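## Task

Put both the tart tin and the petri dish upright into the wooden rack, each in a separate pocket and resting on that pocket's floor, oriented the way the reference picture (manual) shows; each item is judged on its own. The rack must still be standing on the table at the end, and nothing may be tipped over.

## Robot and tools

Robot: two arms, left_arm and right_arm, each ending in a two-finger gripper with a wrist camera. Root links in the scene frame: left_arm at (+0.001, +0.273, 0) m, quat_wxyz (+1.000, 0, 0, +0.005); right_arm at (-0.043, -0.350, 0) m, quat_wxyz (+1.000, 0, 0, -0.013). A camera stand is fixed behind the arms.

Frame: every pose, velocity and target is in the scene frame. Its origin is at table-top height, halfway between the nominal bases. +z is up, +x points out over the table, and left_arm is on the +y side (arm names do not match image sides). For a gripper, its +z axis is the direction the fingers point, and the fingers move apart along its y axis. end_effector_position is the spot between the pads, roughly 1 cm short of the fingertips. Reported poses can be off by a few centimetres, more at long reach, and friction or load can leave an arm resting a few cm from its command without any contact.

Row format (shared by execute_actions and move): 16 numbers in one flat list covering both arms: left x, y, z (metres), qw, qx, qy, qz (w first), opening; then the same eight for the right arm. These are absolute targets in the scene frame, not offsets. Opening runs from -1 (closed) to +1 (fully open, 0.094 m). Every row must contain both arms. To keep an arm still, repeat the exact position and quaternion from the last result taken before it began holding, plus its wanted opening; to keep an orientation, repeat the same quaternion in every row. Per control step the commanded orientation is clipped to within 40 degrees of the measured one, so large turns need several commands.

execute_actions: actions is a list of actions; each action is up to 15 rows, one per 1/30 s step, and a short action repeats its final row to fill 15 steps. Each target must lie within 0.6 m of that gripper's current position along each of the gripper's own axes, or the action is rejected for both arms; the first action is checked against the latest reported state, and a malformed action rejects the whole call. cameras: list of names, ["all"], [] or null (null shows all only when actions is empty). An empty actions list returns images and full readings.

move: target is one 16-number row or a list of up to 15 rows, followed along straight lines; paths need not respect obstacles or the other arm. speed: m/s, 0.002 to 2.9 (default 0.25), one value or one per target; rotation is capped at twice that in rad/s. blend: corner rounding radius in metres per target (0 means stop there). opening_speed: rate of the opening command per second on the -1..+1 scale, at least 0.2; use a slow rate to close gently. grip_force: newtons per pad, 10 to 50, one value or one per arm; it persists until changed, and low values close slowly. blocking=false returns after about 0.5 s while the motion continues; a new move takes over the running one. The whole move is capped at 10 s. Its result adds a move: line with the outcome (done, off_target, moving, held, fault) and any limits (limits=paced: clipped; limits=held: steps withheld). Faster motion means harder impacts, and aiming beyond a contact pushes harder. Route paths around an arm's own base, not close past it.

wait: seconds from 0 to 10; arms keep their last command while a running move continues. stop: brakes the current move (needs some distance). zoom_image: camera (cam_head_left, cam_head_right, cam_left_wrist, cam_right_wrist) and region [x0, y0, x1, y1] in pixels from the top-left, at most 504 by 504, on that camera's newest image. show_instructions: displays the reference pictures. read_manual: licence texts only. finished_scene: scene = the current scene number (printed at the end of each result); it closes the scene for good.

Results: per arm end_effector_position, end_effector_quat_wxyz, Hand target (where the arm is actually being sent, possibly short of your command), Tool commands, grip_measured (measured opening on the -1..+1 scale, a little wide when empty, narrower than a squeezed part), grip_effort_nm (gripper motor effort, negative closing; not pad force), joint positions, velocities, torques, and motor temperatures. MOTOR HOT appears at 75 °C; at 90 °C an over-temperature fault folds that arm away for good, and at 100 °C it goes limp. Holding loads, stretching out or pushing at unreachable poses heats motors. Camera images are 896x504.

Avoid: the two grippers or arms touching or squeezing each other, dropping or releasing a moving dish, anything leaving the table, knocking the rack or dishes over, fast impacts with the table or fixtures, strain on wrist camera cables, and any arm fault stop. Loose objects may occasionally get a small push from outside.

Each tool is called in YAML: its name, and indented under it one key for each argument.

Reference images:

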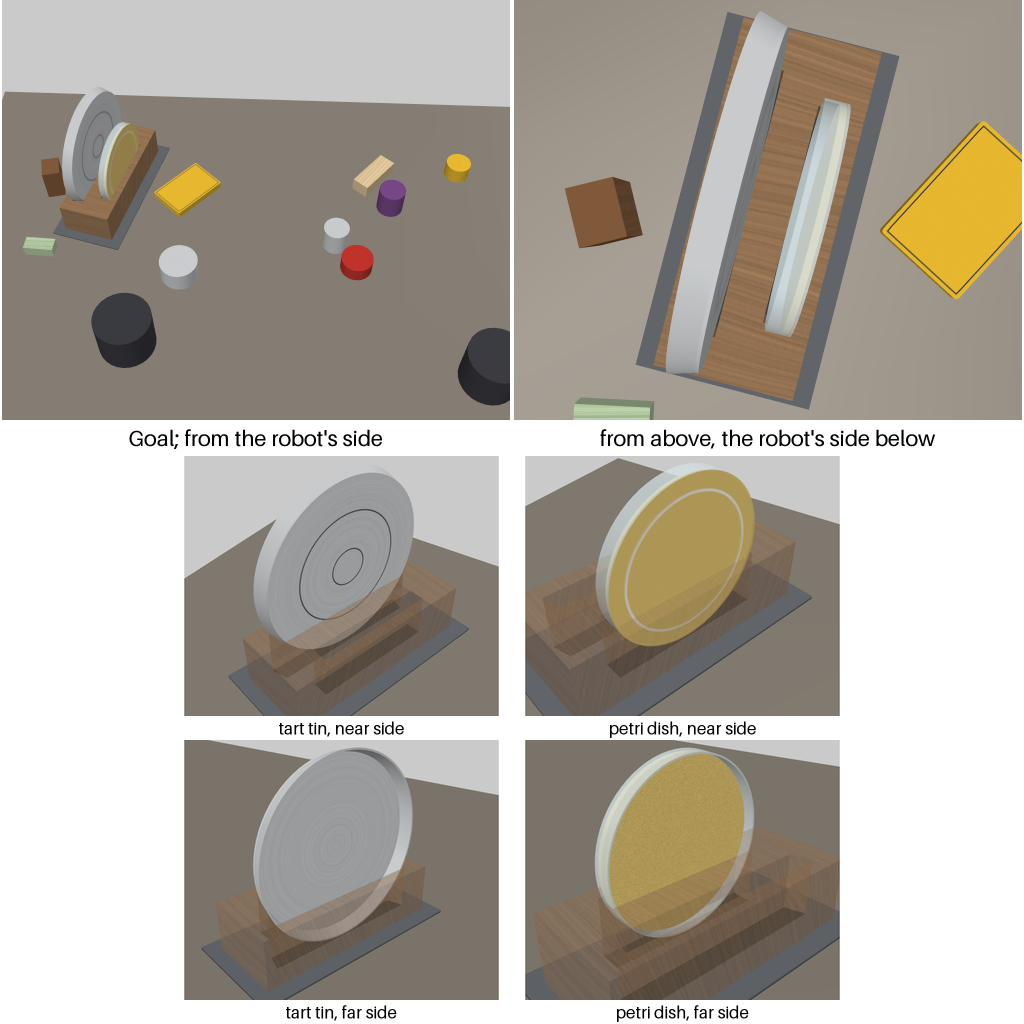

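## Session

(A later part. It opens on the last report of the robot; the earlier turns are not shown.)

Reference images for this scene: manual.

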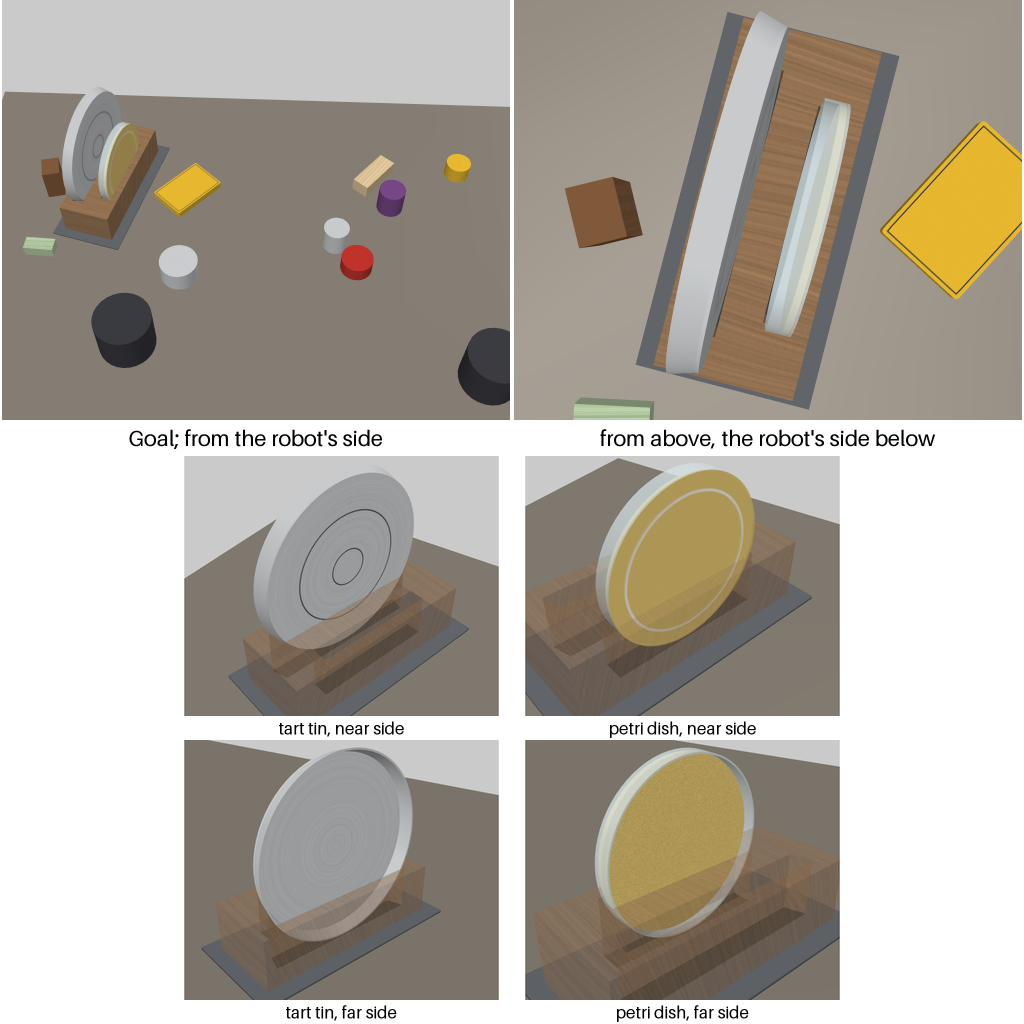

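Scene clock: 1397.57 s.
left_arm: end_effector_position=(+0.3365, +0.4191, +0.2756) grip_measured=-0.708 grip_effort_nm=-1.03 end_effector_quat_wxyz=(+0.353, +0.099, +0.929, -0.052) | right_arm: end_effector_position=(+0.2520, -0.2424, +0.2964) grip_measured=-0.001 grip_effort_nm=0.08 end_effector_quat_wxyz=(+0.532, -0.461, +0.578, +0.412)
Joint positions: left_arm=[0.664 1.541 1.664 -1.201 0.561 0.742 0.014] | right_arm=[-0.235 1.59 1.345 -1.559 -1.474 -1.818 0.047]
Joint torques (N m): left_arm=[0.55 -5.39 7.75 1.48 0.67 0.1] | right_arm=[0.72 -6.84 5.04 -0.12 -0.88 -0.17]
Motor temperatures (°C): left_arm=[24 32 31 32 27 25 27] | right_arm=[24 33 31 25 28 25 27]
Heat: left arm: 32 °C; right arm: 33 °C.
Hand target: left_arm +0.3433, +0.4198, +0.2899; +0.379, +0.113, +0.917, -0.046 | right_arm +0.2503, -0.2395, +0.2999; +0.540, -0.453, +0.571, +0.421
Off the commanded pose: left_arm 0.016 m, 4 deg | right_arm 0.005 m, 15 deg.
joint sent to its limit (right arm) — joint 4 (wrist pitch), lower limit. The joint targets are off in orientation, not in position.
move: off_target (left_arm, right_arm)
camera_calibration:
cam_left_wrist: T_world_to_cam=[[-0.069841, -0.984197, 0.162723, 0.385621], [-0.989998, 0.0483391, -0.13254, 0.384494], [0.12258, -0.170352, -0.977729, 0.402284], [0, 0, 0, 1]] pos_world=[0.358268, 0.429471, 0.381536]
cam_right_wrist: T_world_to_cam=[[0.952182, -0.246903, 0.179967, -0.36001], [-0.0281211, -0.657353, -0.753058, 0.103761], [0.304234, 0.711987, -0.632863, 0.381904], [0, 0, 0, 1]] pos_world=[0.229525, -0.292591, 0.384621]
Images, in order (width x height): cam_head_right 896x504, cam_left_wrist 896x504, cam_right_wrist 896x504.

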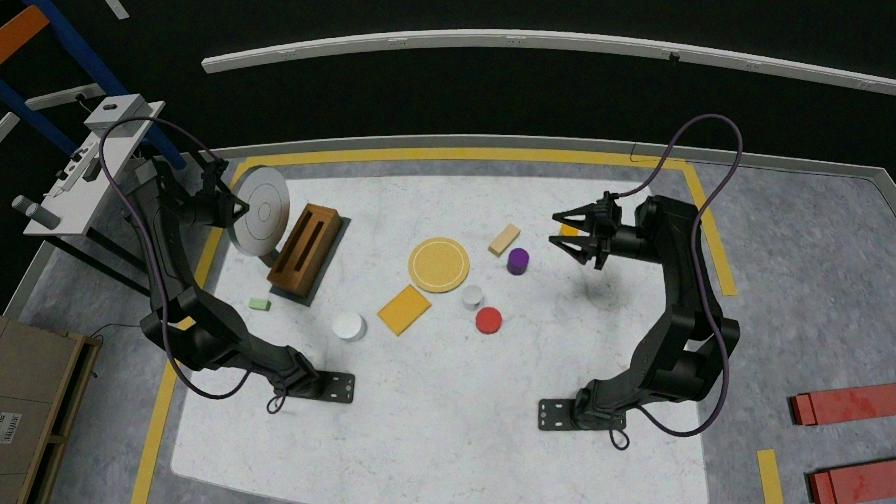

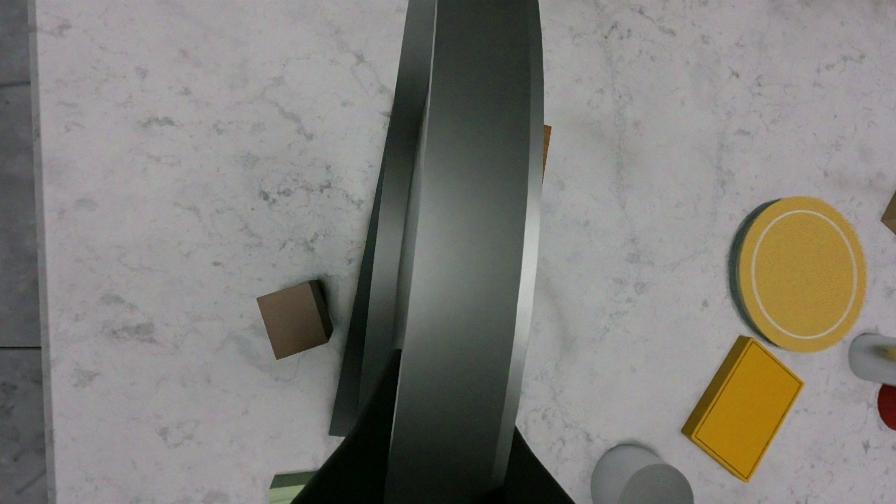

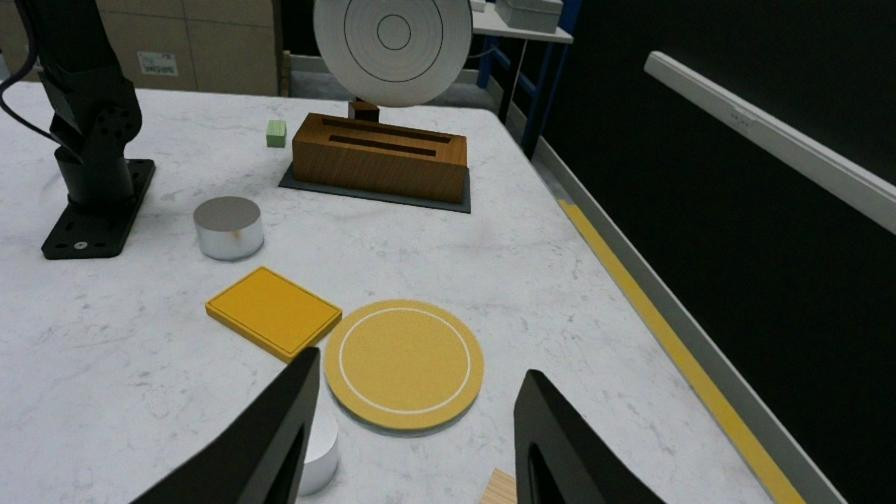

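move:
  target: [0.346,0.42,0.257,0.3798,0.1126,0.9170,-0.0467,-0.85,0.25,-0.24,0.30,0.5,-0.5,0.5,0.5,0.0]
  speed: 0.08
  cameras: ["cam_left_wrist","cam_right_wrist","cam_head_right"]

zoom_image:
  camera: "cam_head_right"
  region: [200, 150, 380, 320]

zoom_image:
  camera: "cam_right_wrist"
  region: [260, 0, 520, 230]

Scene clock: 1447.23 s.
left_arm: end_effector_position=(+0.3449, +0.4247, +0.2414) grip_measured=-0.709 grip_effort_nm=-1.03 end_effector_quat_wxyz=(+0.354, +0.100, +0.928, -0.054) | right_arm: end_effector_position=(+0.2520, -0.2424, +0.2964) grip_measured=-0.001 grip_effort_nm=0.08 end_effector_quat_wxyz=(+0.532, -0.461, +0.578, +0.412)
Joint positions: left_arm=[0.664 1.541 1.521 -1.058 0.567 0.743 0.014] | right_arm=[-0.235 1.59 1.345 -1.559 -1.474 -1.818 0.047]
Joint torques (N m): left_arm=[0.12 -8.4 5.6 1.45 0.57 0.05] | right_arm=[0.73 -6.84 5.07 -0.13 -0.87 -0.2]
Heat: left arm: 32 °C; right arm: 33 °C.
Hand target: left_arm +0.3457, +0.4199, +0.2568; +0.379, +0.113, +0.917, -0.047 | right_arm +0.2503, -0.2395, +0.2999; +0.540, -0.453, +0.571, +0.421
Off the commanded pose: left_arm 0.016 m, 4 deg | right_arm 0.005 m, 15 deg.
joint sent to its limit (right arm) — joint 4 (wrist pitch), lower limit. The joint targets are off in orientation, not in position.
move: off_target (left_arm, right_arm)
camera_calibration:
cam_left_wrist: T_world_to_cam=[[-0.0741186, -0.983404, 0.165597, 0.397697], [-0.989391, 0.0517091, -0.13576, 0.387118], [0.124944, -0.173903, -0.976804, 0.369199], [0, 0, 0, 1]] pos_world=[0.366359, 0.435285, 0.347333]
cam_right_wrist: T_world_to_cam=[[0.952182, -0.246903, 0.179967, -0.36001], [-0.0281211, -0.657353, -0.753058, 0.103761], [0.304234, 0.711987, -0.632863, 0.381904], [0, 0, 0, 1]] pos_world=[0.229525, -0.292591, 0.384621]
Images, in order (width x height): cam_head_right 896x504, cam_left_wrist 896x504, cam_right_wrist 896x504.

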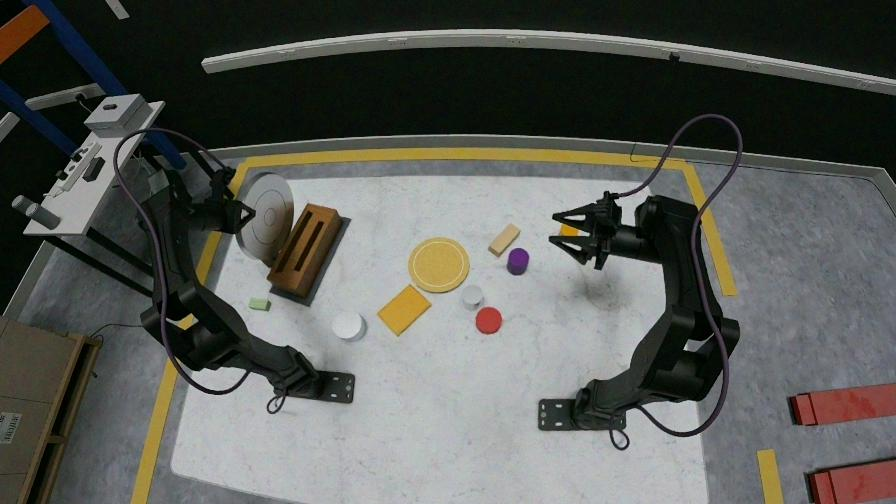

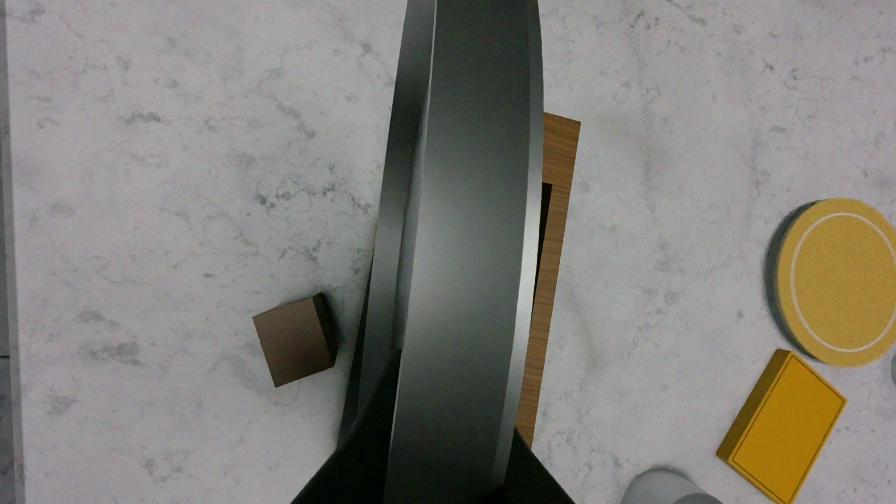

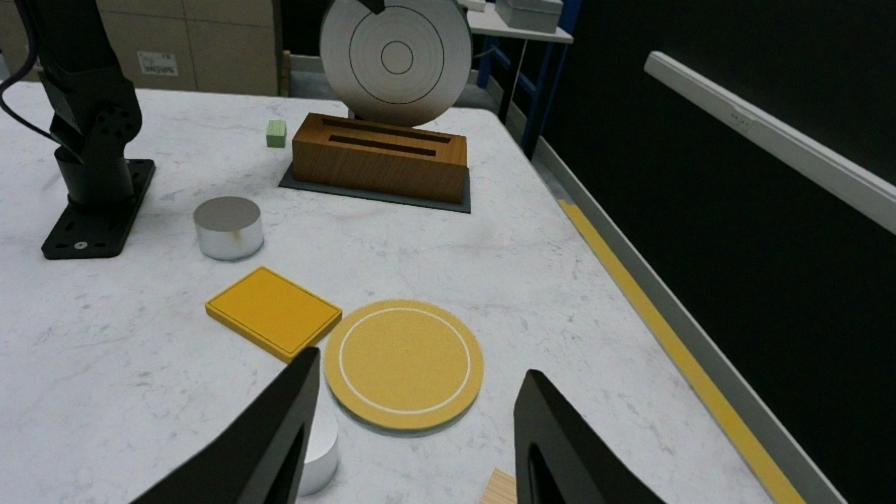

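Scaled by 2.800 from the camera's 896x504 image, which has a finer 1280x720 frame.

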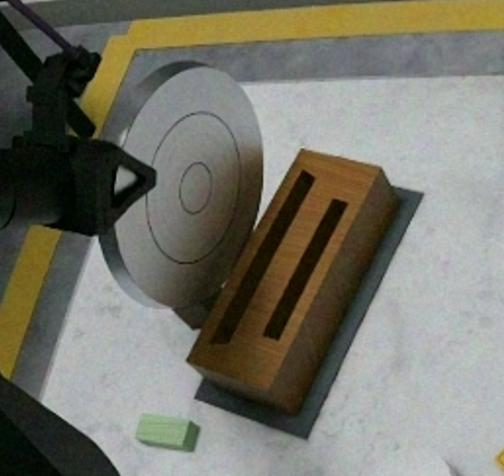

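Scaled by 1.938 from the camera's 896x504 image, which has a finer 1280x720 frame.

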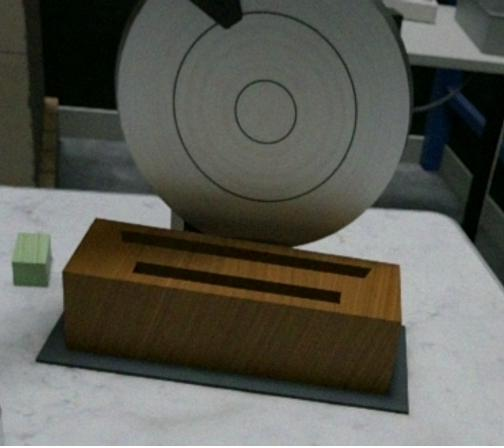

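move:
  target:
    - [0.345,0.418,0.282,0.3798,0.1126,0.9170,-0.0467,-0.85,0.25,-0.24,0.30,0.5,-0.5,0.5,0.5,0.0]
    - [0.341,0.400,0.280,0.3798,0.1126,0.9170,-0.0467,-0.85,0.25,-0.24,0.30,0.5,-0.5,0.5,0.5,0.0]
  speed: 0.08
  cameras: ["cam_left_wrist","cam_right_wrist","cam_head_right"]

zoom_image:
  camera: "cam_head_right"
  region: [200, 150, 380, 320]

zoom_image:
  camera: "cam_right_wrist"
  region: [260, 0, 520, 230]

Scene clock: 1480.67 s.
left_arm: end_effector_position=(+0.3404, +0.4054, +0.2627) grip_measured=-0.709 grip_effort_nm=-1.03 end_effector_quat_wxyz=(+0.354, +0.103, +0.928, -0.060) | right_arm: end_effector_position=(+0.2520, -0.2424, +0.2964) grip_measured=-0.001 grip_effort_nm=0.08 end_effector_quat_wxyz=(+0.532, -0.461, +0.578, +0.412)
Joint positions: left_arm=[0.626 1.508 1.574 -1.132 0.559 0.709 0.014] | right_arm=[-0.235 1.59 1.345 -1.559 -1.474 -1.818 0.047]
Joint torques (N m): left_arm=[-0.59 -8.66 5.52 1.53 0.4 -0.07] | right_arm=[0.69 -6.84 5.05 -0.12 -0.87 -0.18]
Heat: left arm: 33 °C; right arm: 33 °C.
Hand target: left_arm +0.3407, +0.3998, +0.2798; +0.379, +0.113, +0.917, -0.047 | right_arm +0.2503, -0.2395, +0.2999; +0.540, -0.453, +0.571, +0.421
Off the commanded pose: left_arm 0.018 m, 4 deg | right_arm 0.005 m, 15 deg.
joint sent to its limit (right arm) — joint 4 (wrist pitch), lower limit. The joint targets are off in orientation, not in position.
move: off_target (left_arm, right_arm)
camera_calibration:
cam_left_wrist: T_world_to_cam=[[-0.0830737, -0.981116, 0.17467, 0.374661], [-0.988977, 0.0596085, -0.135542, 0.383184], [0.12257, -0.184004, -0.975253, 0.391722], [0, 0, 0, 1]] pos_world=[0.362071, 0.416824, 0.368524]
cam_right_wrist: T_world_to_cam=[[0.952182, -0.246903, 0.179967, -0.36001], [-0.0281211, -0.657353, -0.753058, 0.103761], [0.304234, 0.711987, -0.632863, 0.381904], [0, 0, 0, 1]] pos_world=[0.229525, -0.292591, 0.384621]
Images, in order (width x height): cam_head_right 896x504, cam_left_wrist 896x504, cam_right_wrist 896x504.

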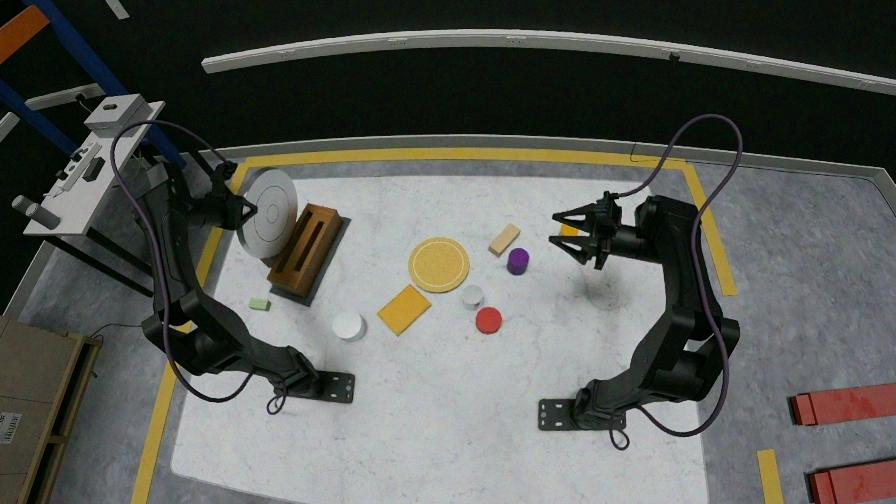

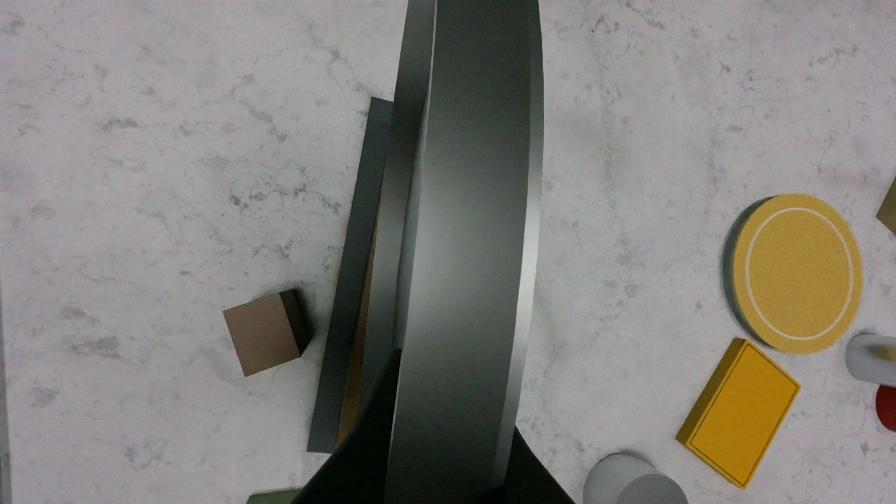

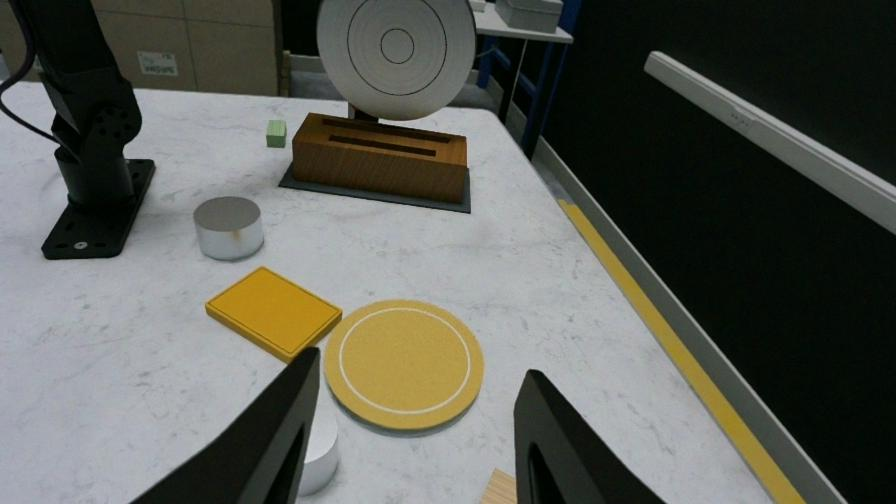

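Scaled by 2.800 from the camera's 896x504 image, which has a finer 1280x720 frame.

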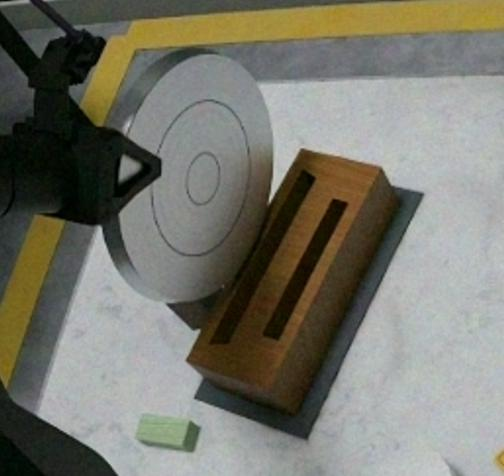

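Scaled by 1.938 from the camera's 896x504 image, which has a finer 1280x720 frame.

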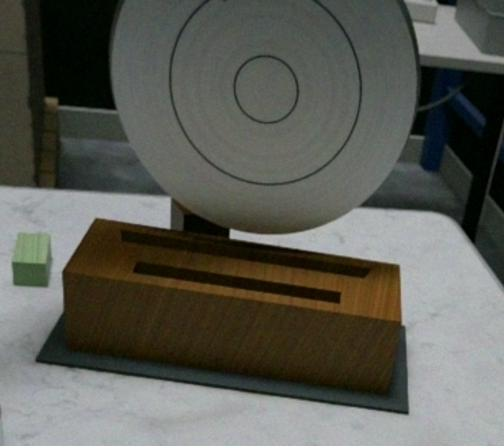

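move:
  target:
    - [0.341,0.400,0.266,0.3798,0.1126,0.9170,-0.0467,-0.85,0.25,-0.24,0.30,0.5,-0.5,0.5,0.5,0.0]
  speed: 0.05
  cameras: ["cam_left_wrist","cam_right_wrist"]

zoom_image:
  camera: "cam_right_wrist"
  region: [260, 30, 500, 220]

Scene clock: 1510.47 s.
left_arm: end_effector_position=(+0.3404, +0.4054, +0.2530) grip_measured=-0.709 grip_effort_nm=-1.03 end_effector_quat_wxyz=(+0.359, +0.104, +0.926, -0.055) | right_arm: end_effector_position=(+0.2520, -0.2424, +0.2964) grip_measured=-0.001 grip_effort_nm=0.08 end_effector_quat_wxyz=(+0.532, -0.461, +0.578, +0.412)
Joint positions: left_arm=[0.626 1.485 1.505 -1.072 0.559 0.707 0.014] | right_arm=[-0.235 1.59 1.345 -1.559 -1.474 -1.818 0.047]
Joint torques (N m): left_arm=[-0.58 -7.9 5.3 1.48 0.4 -0.07] | right_arm=[0.72 -6.83 5.05 -0.13 -0.88 -0.19]
Heat: left arm: 33 °C; right arm: 33 °C.
Hand target: left_arm +0.3408, +0.3999, +0.2659; +0.379, +0.113, +0.917, -0.047 | right_arm +0.2503, -0.2395, +0.2999; +0.540, -0.453, +0.571, +0.421
Off the commanded pose: left_arm 0.014 m, 3 deg | right_arm 0.005 m, 15 deg.
joint sent to its limit (right arm) — joint 4 (wrist pitch), lower limit. The joint targets are off in orientation, not in position.
move: off_target (left_arm, right_arm)
camera_calibration:
cam_left_wrist: T_world_to_cam=[[-0.0835583, -0.982662, 0.165507, 0.379462], [-0.987366, 0.059202, -0.146984, 0.384335], [0.134638, -0.175698, -0.975194, 0.374842], [0, 0, 0, 1]] pos_world=[0.360719, 0.415989, 0.359232]
cam_right_wrist: T_world_to_cam=[[0.952182, -0.246903, 0.179967, -0.36001], [-0.0281211, -0.657353, -0.753058, 0.103761], [0.304234, 0.711987, -0.632863, 0.381904], [0, 0, 0, 1]] pos_world=[0.229525, -0.292591, 0.384621]
Images, in order (width x height): cam_left_wrist 896x504, cam_right_wrist 896x504.

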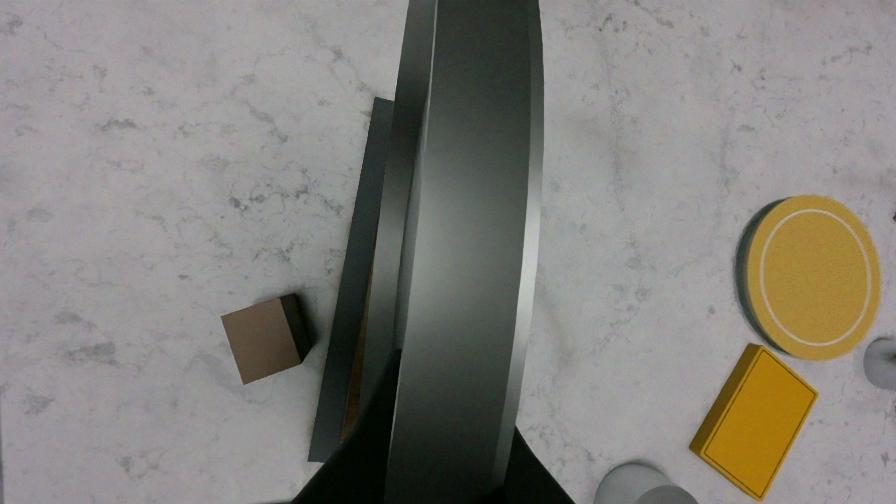

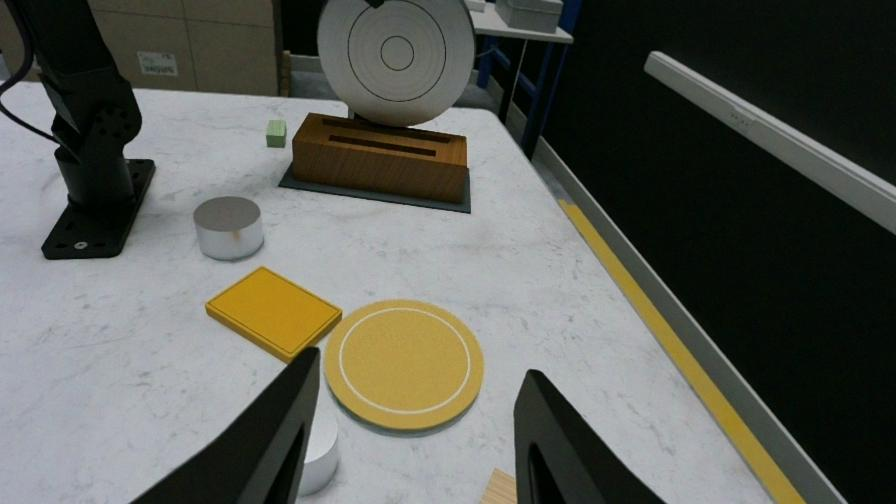

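Scaled by 2.100 from the camera's 896x504 image, which has a finer 1280x720 frame.

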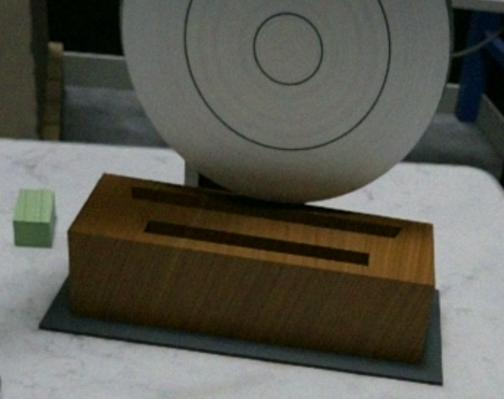

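move:
  target:
    - [0.341,0.400,0.254,0.3798,0.1126,0.9170,-0.0467,-0.85,0.25,-0.24,0.30,0.5,-0.5,0.5,0.5,0.0]
  speed: 0.04
  cameras: ["cam_right_wrist"]

zoom_image:
  camera: "cam_right_wrist"
  region: [280, 60, 480, 180]

Scene clock: 1528.97 s.
left_arm: end_effector_position=(+0.3441, +0.4082, +0.2487) grip_measured=-0.709 grip_effort_nm=-1.03 end_effector_quat_wxyz=(+0.373, +0.109, +0.921, -0.042) | right_arm: end_effector_position=(+0.2520, -0.2424, +0.2964) grip_measured=-0.001 grip_effort_nm=0.08 end_effector_quat_wxyz=(+0.532, -0.461, +0.578, +0.412)
Joint positions: left_arm=[0.626 1.465 1.452 -0.998 0.559 0.707 0.014] | right_arm=[-0.235 1.59 1.345 -1.559 -1.474 -1.818 0.047]
Joint torques (N m): left_arm=[-0.61 -7.12 4.88 1.3 0.39 -0.07] | right_arm=[0.76 -6.9 5.05 -0.12 -0.88 -0.18]
Heat: left arm: 33 °C; right arm: 33 °C.
Hand target: left_arm +0.3411, +0.4001, +0.2538; +0.380, +0.113, +0.917, -0.047 | right_arm +0.2503, -0.2395, +0.2999; +0.540, -0.453, +0.571, +0.421
Off the commanded pose: left_arm 0.010 m, 1 deg | right_arm 0.005 m, 15 deg.
joint sent to its limit (right arm) — joint 4 (wrist pitch), lower limit. The joint targets are off in orientation, not in position.
move: off_target (right_arm)
camera_calibration:
cam_right_wrist: T_world_to_cam=[[0.952182, -0.246903, 0.179967, -0.36001], [-0.0281211, -0.657353, -0.753058, 0.103761], [0.304234, 0.711987, -0.632863, 0.381904], [0, 0, 0, 1]] pos_world=[0.229525, -0.292591, 0.384621]
Images, in order (width x height): cam_right_wrist 896x504.

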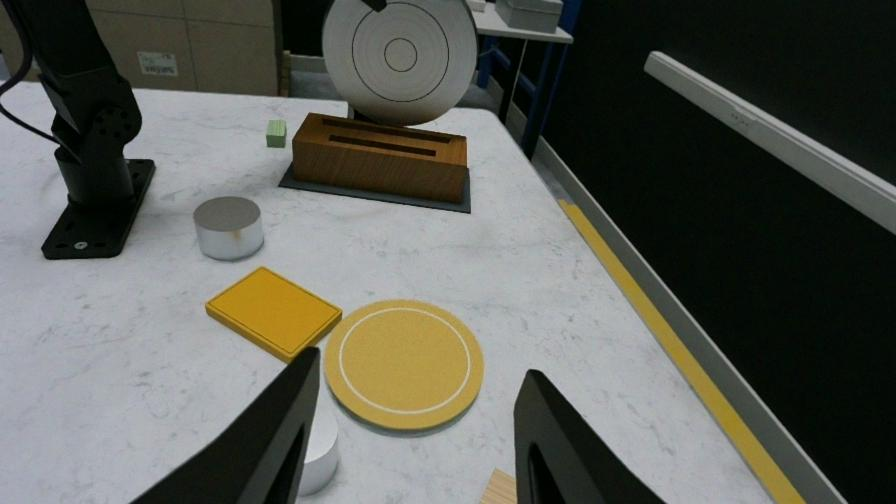

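Scaled by 2.520 from the camera's 896x504 image, which has a finer 1280x720 frame.

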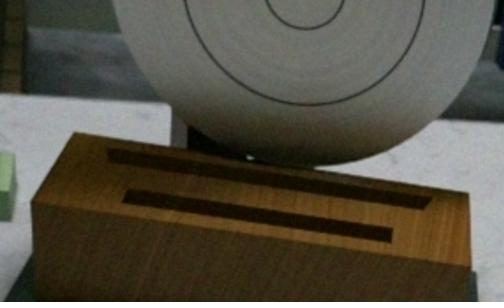

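move:
  target:
    - [0.341,0.400,0.280,0.3798,0.1126,0.9170,-0.0467,-0.85,0.25,-0.24,0.30,0.5,-0.5,0.5,0.5,0.0]
    - [0.334,0.374,0.276,0.3798,0.1126,0.9170,-0.0467,-0.85,0.25,-0.24,0.30,0.5,-0.5,0.5,0.5,0.0]
    - [0.334,0.374,0.260,0.3798,0.1126,0.9170,-0.0467,-0.85,0.25,-0.24,0.30,0.5,-0.5,0.5,0.5,0.0]
  speed: 0.08
  cameras: ["cam_right_wrist","cam_left_wrist","cam_head_right"]

zoom_image:
  camera: "cam_right_wrist"
  region: [280, 60, 480, 180]

zoom_image:
  camera: "cam_head_right"
  region: [200, 150, 380, 320]

Scene clock: 1583.17 s.
left_arm: end_effector_position=(+0.3347, +0.3797, +0.2493) grip_measured=-0.710 grip_effort_nm=-1.03 end_effector_quat_wxyz=(+0.363, +0.107, +0.924, -0.051) | right_arm: end_effector_position=(+0.2520, -0.2424, +0.2964) grip_measured=-0.001 grip_effort_nm=0.08 end_effector_quat_wxyz=(+0.532, -0.461, +0.578, +0.412)
Joint positions: left_arm=[0.557 1.392 1.401 -1.014 0.523 0.643 0.014] | right_arm=[-0.235 1.59 1.345 -1.559 -1.474 -1.818 0.047]
Joint torques (N m): left_arm=[-0.61 -6.93 5.39 1.49 0.35 -0.1] | right_arm=[0.73 -6.9 5.08 -0.13 -0.86 -0.19]
Heat: left arm: 34 °C; right arm: 32 °C.
Hand target: left_arm +0.3339, +0.3740, +0.2599; +0.380, +0.113, +0.917, -0.047 | right_arm +0.2503, -0.2395, +0.2999; +0.540, -0.453, +0.571, +0.421
Off the commanded pose: left_arm 0.012 m, 2 deg | right_arm 0.005 m, 15 deg.
joint sent to its limit (right arm) — joint 4 (wrist pitch), lower limit. The joint targets are off in orientation, not in position.
move: off_target (left_arm, right_arm)
camera_calibration:
cam_left_wrist: T_world_to_cam=[[-0.0873531, -0.983852, 0.156217, 0.358333], [-0.985891, 0.0629037, -0.155122, 0.379884], [0.14279, -0.167563, -0.975466, 0.361662], [0, 0, 0, 1]] pos_world=[0.354184, 0.389252, 0.355739]
cam_right_wrist: T_world_to_cam=[[0.952182, -0.246903, 0.179967, -0.36001], [-0.0281211, -0.657353, -0.753058, 0.103761], [0.304234, 0.711987, -0.632863, 0.381904], [0, 0, 0, 1]] pos_world=[0.229525, -0.292591, 0.384621]
Images, in order (width x height): cam_head_right 896x504, cam_left_wrist 896x504, cam_right_wrist 896x504.

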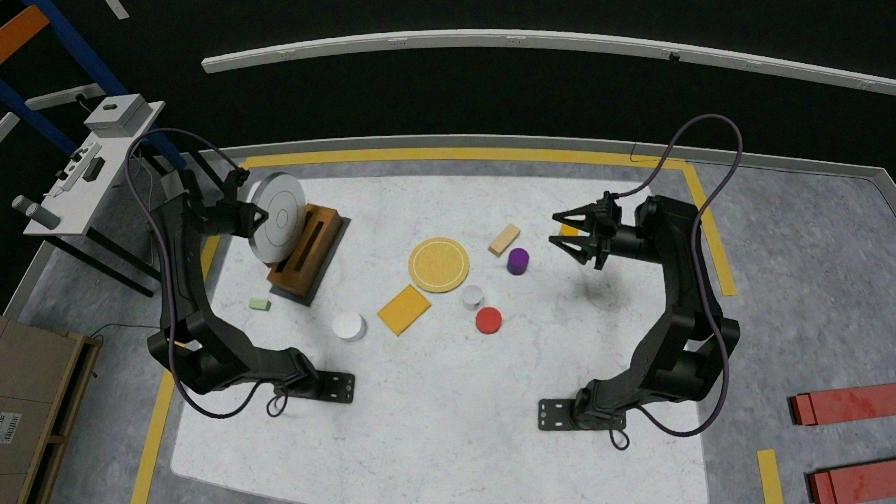

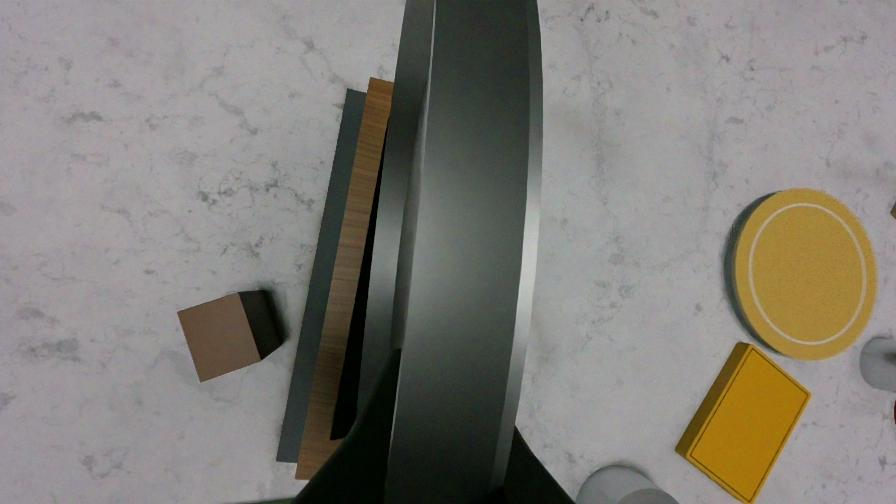

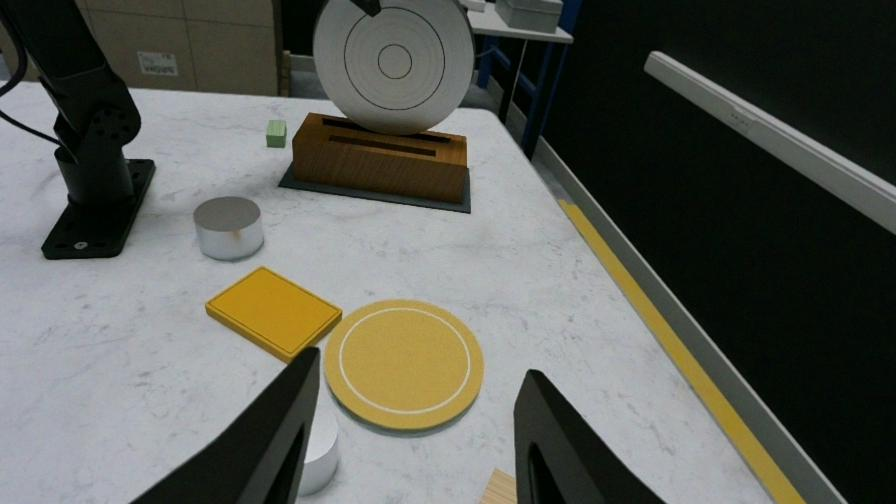

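Scaled by 2.520 from the camera's 896x504 image, which has a finer 1280x720 frame.

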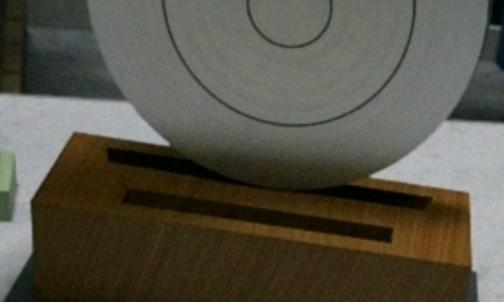

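Scaled by 2.800 from the camera's 896x504 image, which has a finer 1280x720 frame.

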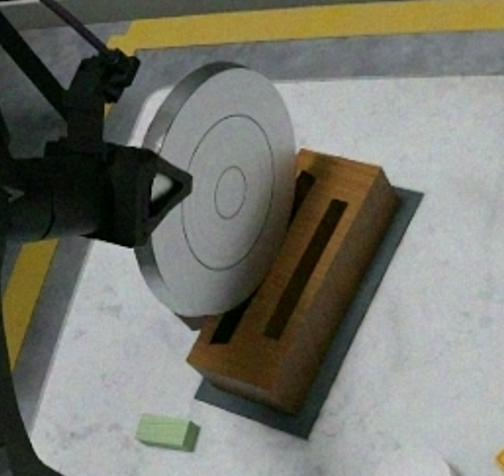

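execute_actions:
  actions: []
  cameras: ["cam_left_wrist","cam_right_wrist"]

Scene clock: 1640.00 s.
left_arm: end_effector_position=(+0.3347, +0.3797, +0.2493) grip_measured=-0.710 grip_effort_nm=-1.03 end_effector_quat_wxyz=(+0.363, +0.107, +0.924, -0.051) | right_arm: end_effector_position=(+0.2520, -0.2424, +0.2964) grip_measured=-0.001 grip_effort_nm=0.08 end_effector_quat_wxyz=(+0.532, -0.461, +0.578, +0.412)
Joint positions: left_arm=[0.557 1.392 1.401 -1.014 0.523 0.642 0.014] | right_arm=[-0.235 1.59 1.345 -1.559 -1.474 -1.818 0.047]
Joint velocities: within noise
Joint torques (N m): left_arm=[-0.61 -6.94 5.35 1.49 0.36 -0.1] | right_arm=[0.75 -6.89 5.05 -0.13 -0.86 -0.18]
Motor temperatures (°C): left_arm=[24 34 31 31 27 25 28] | right_arm=[24 32 30 25 28 25 27]
Heat: left arm: 34 °C; right arm: 32 °C.
Hand target: left_arm +0.3339, +0.3740, +0.2599; +0.380, +0.113, +0.917, -0.047 | right_arm +0.2503, -0.2395, +0.2999; +0.540, -0.453, +0.571, +0.421
Tool commands: left_gripper/opening=-0.85 right_gripper/opening=+0.0
Off the commanded pose: left_arm 0.012 m, 2 deg | right_arm 0.005 m, 15 deg.
camera_calibration:
cam_left_wrist: T_world_to_cam=[[-0.087089, -0.983836, 0.156466, 0.358146], [-0.985912, 0.0626056, -0.155104, 0.380001], [0.142801, -0.167769, -0.975429, 0.361725], [0, 0, 0, 1]] pos_world=[0.354184, 0.389253, 0.355739]
cam_right_wrist: T_world_to_cam=[[0.952182, -0.246903, 0.179967, -0.36001], [-0.0281211, -0.657353, -0.753058, 0.103761], [0.304234, 0.711987, -0.632863, 0.381904], [0, 0, 0, 1]] pos_world=[0.229525, -0.292591, 0.384621]
Images, in order (width x height): cam_left_wrist 896x504, cam_right_wrist 896x504.

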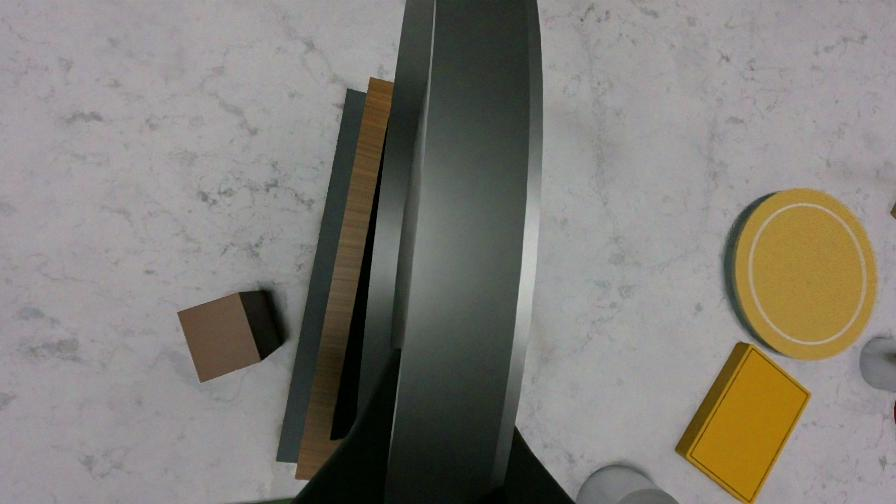

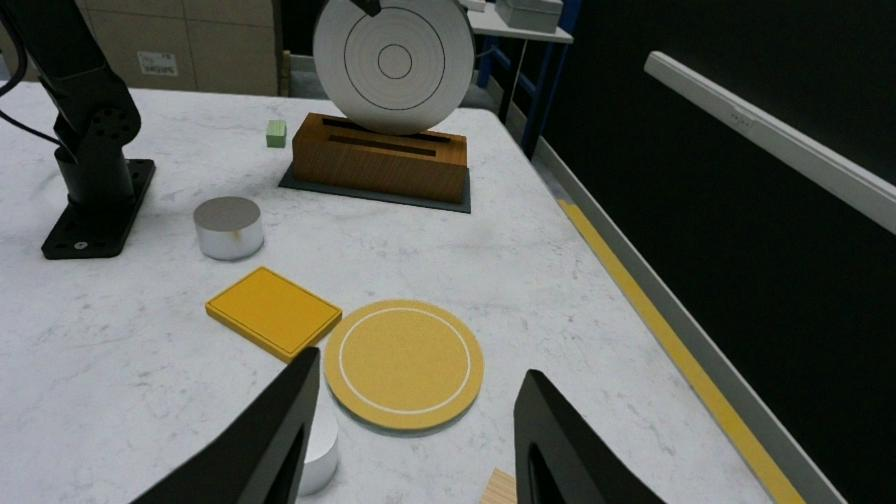

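zoom_image:
  camera: "cam_right_wrist"
  region: [280, 60, 480, 180]

zoom_image:
  camera: "cam_left_wrist"
  region: [260, 50, 540, 490]

Scaled by 2.520 from the camera's 896x504 image, which has a finer 1280x720 frame.

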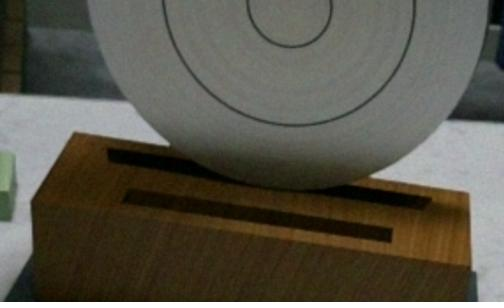

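Scaled by 1.145 from the camera's 896x504 image, which has a finer 1280x720 frame.

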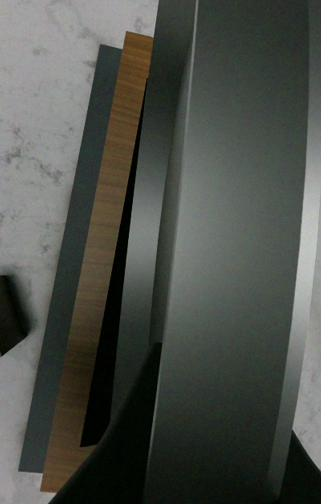

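zoom_image:
  camera: "cam_left_wrist"
  region: [320, 70, 450, 260]

zoom_image:
  camera: "cam_left_wrist"
  region: [290, 260, 420, 450]

Scaled by 2.653 from the camera's 896x504 image, which has a finer 1280x720 frame.

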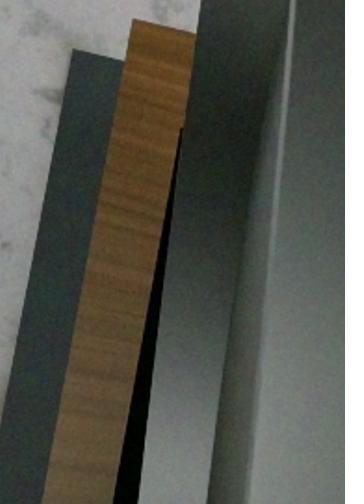

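Scaled by 2.653 from the camera's 896x504 image, which has a finer 1280x720 frame.

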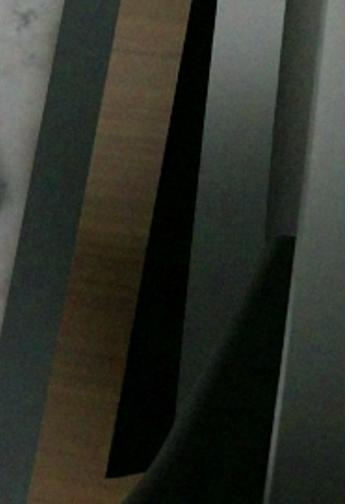

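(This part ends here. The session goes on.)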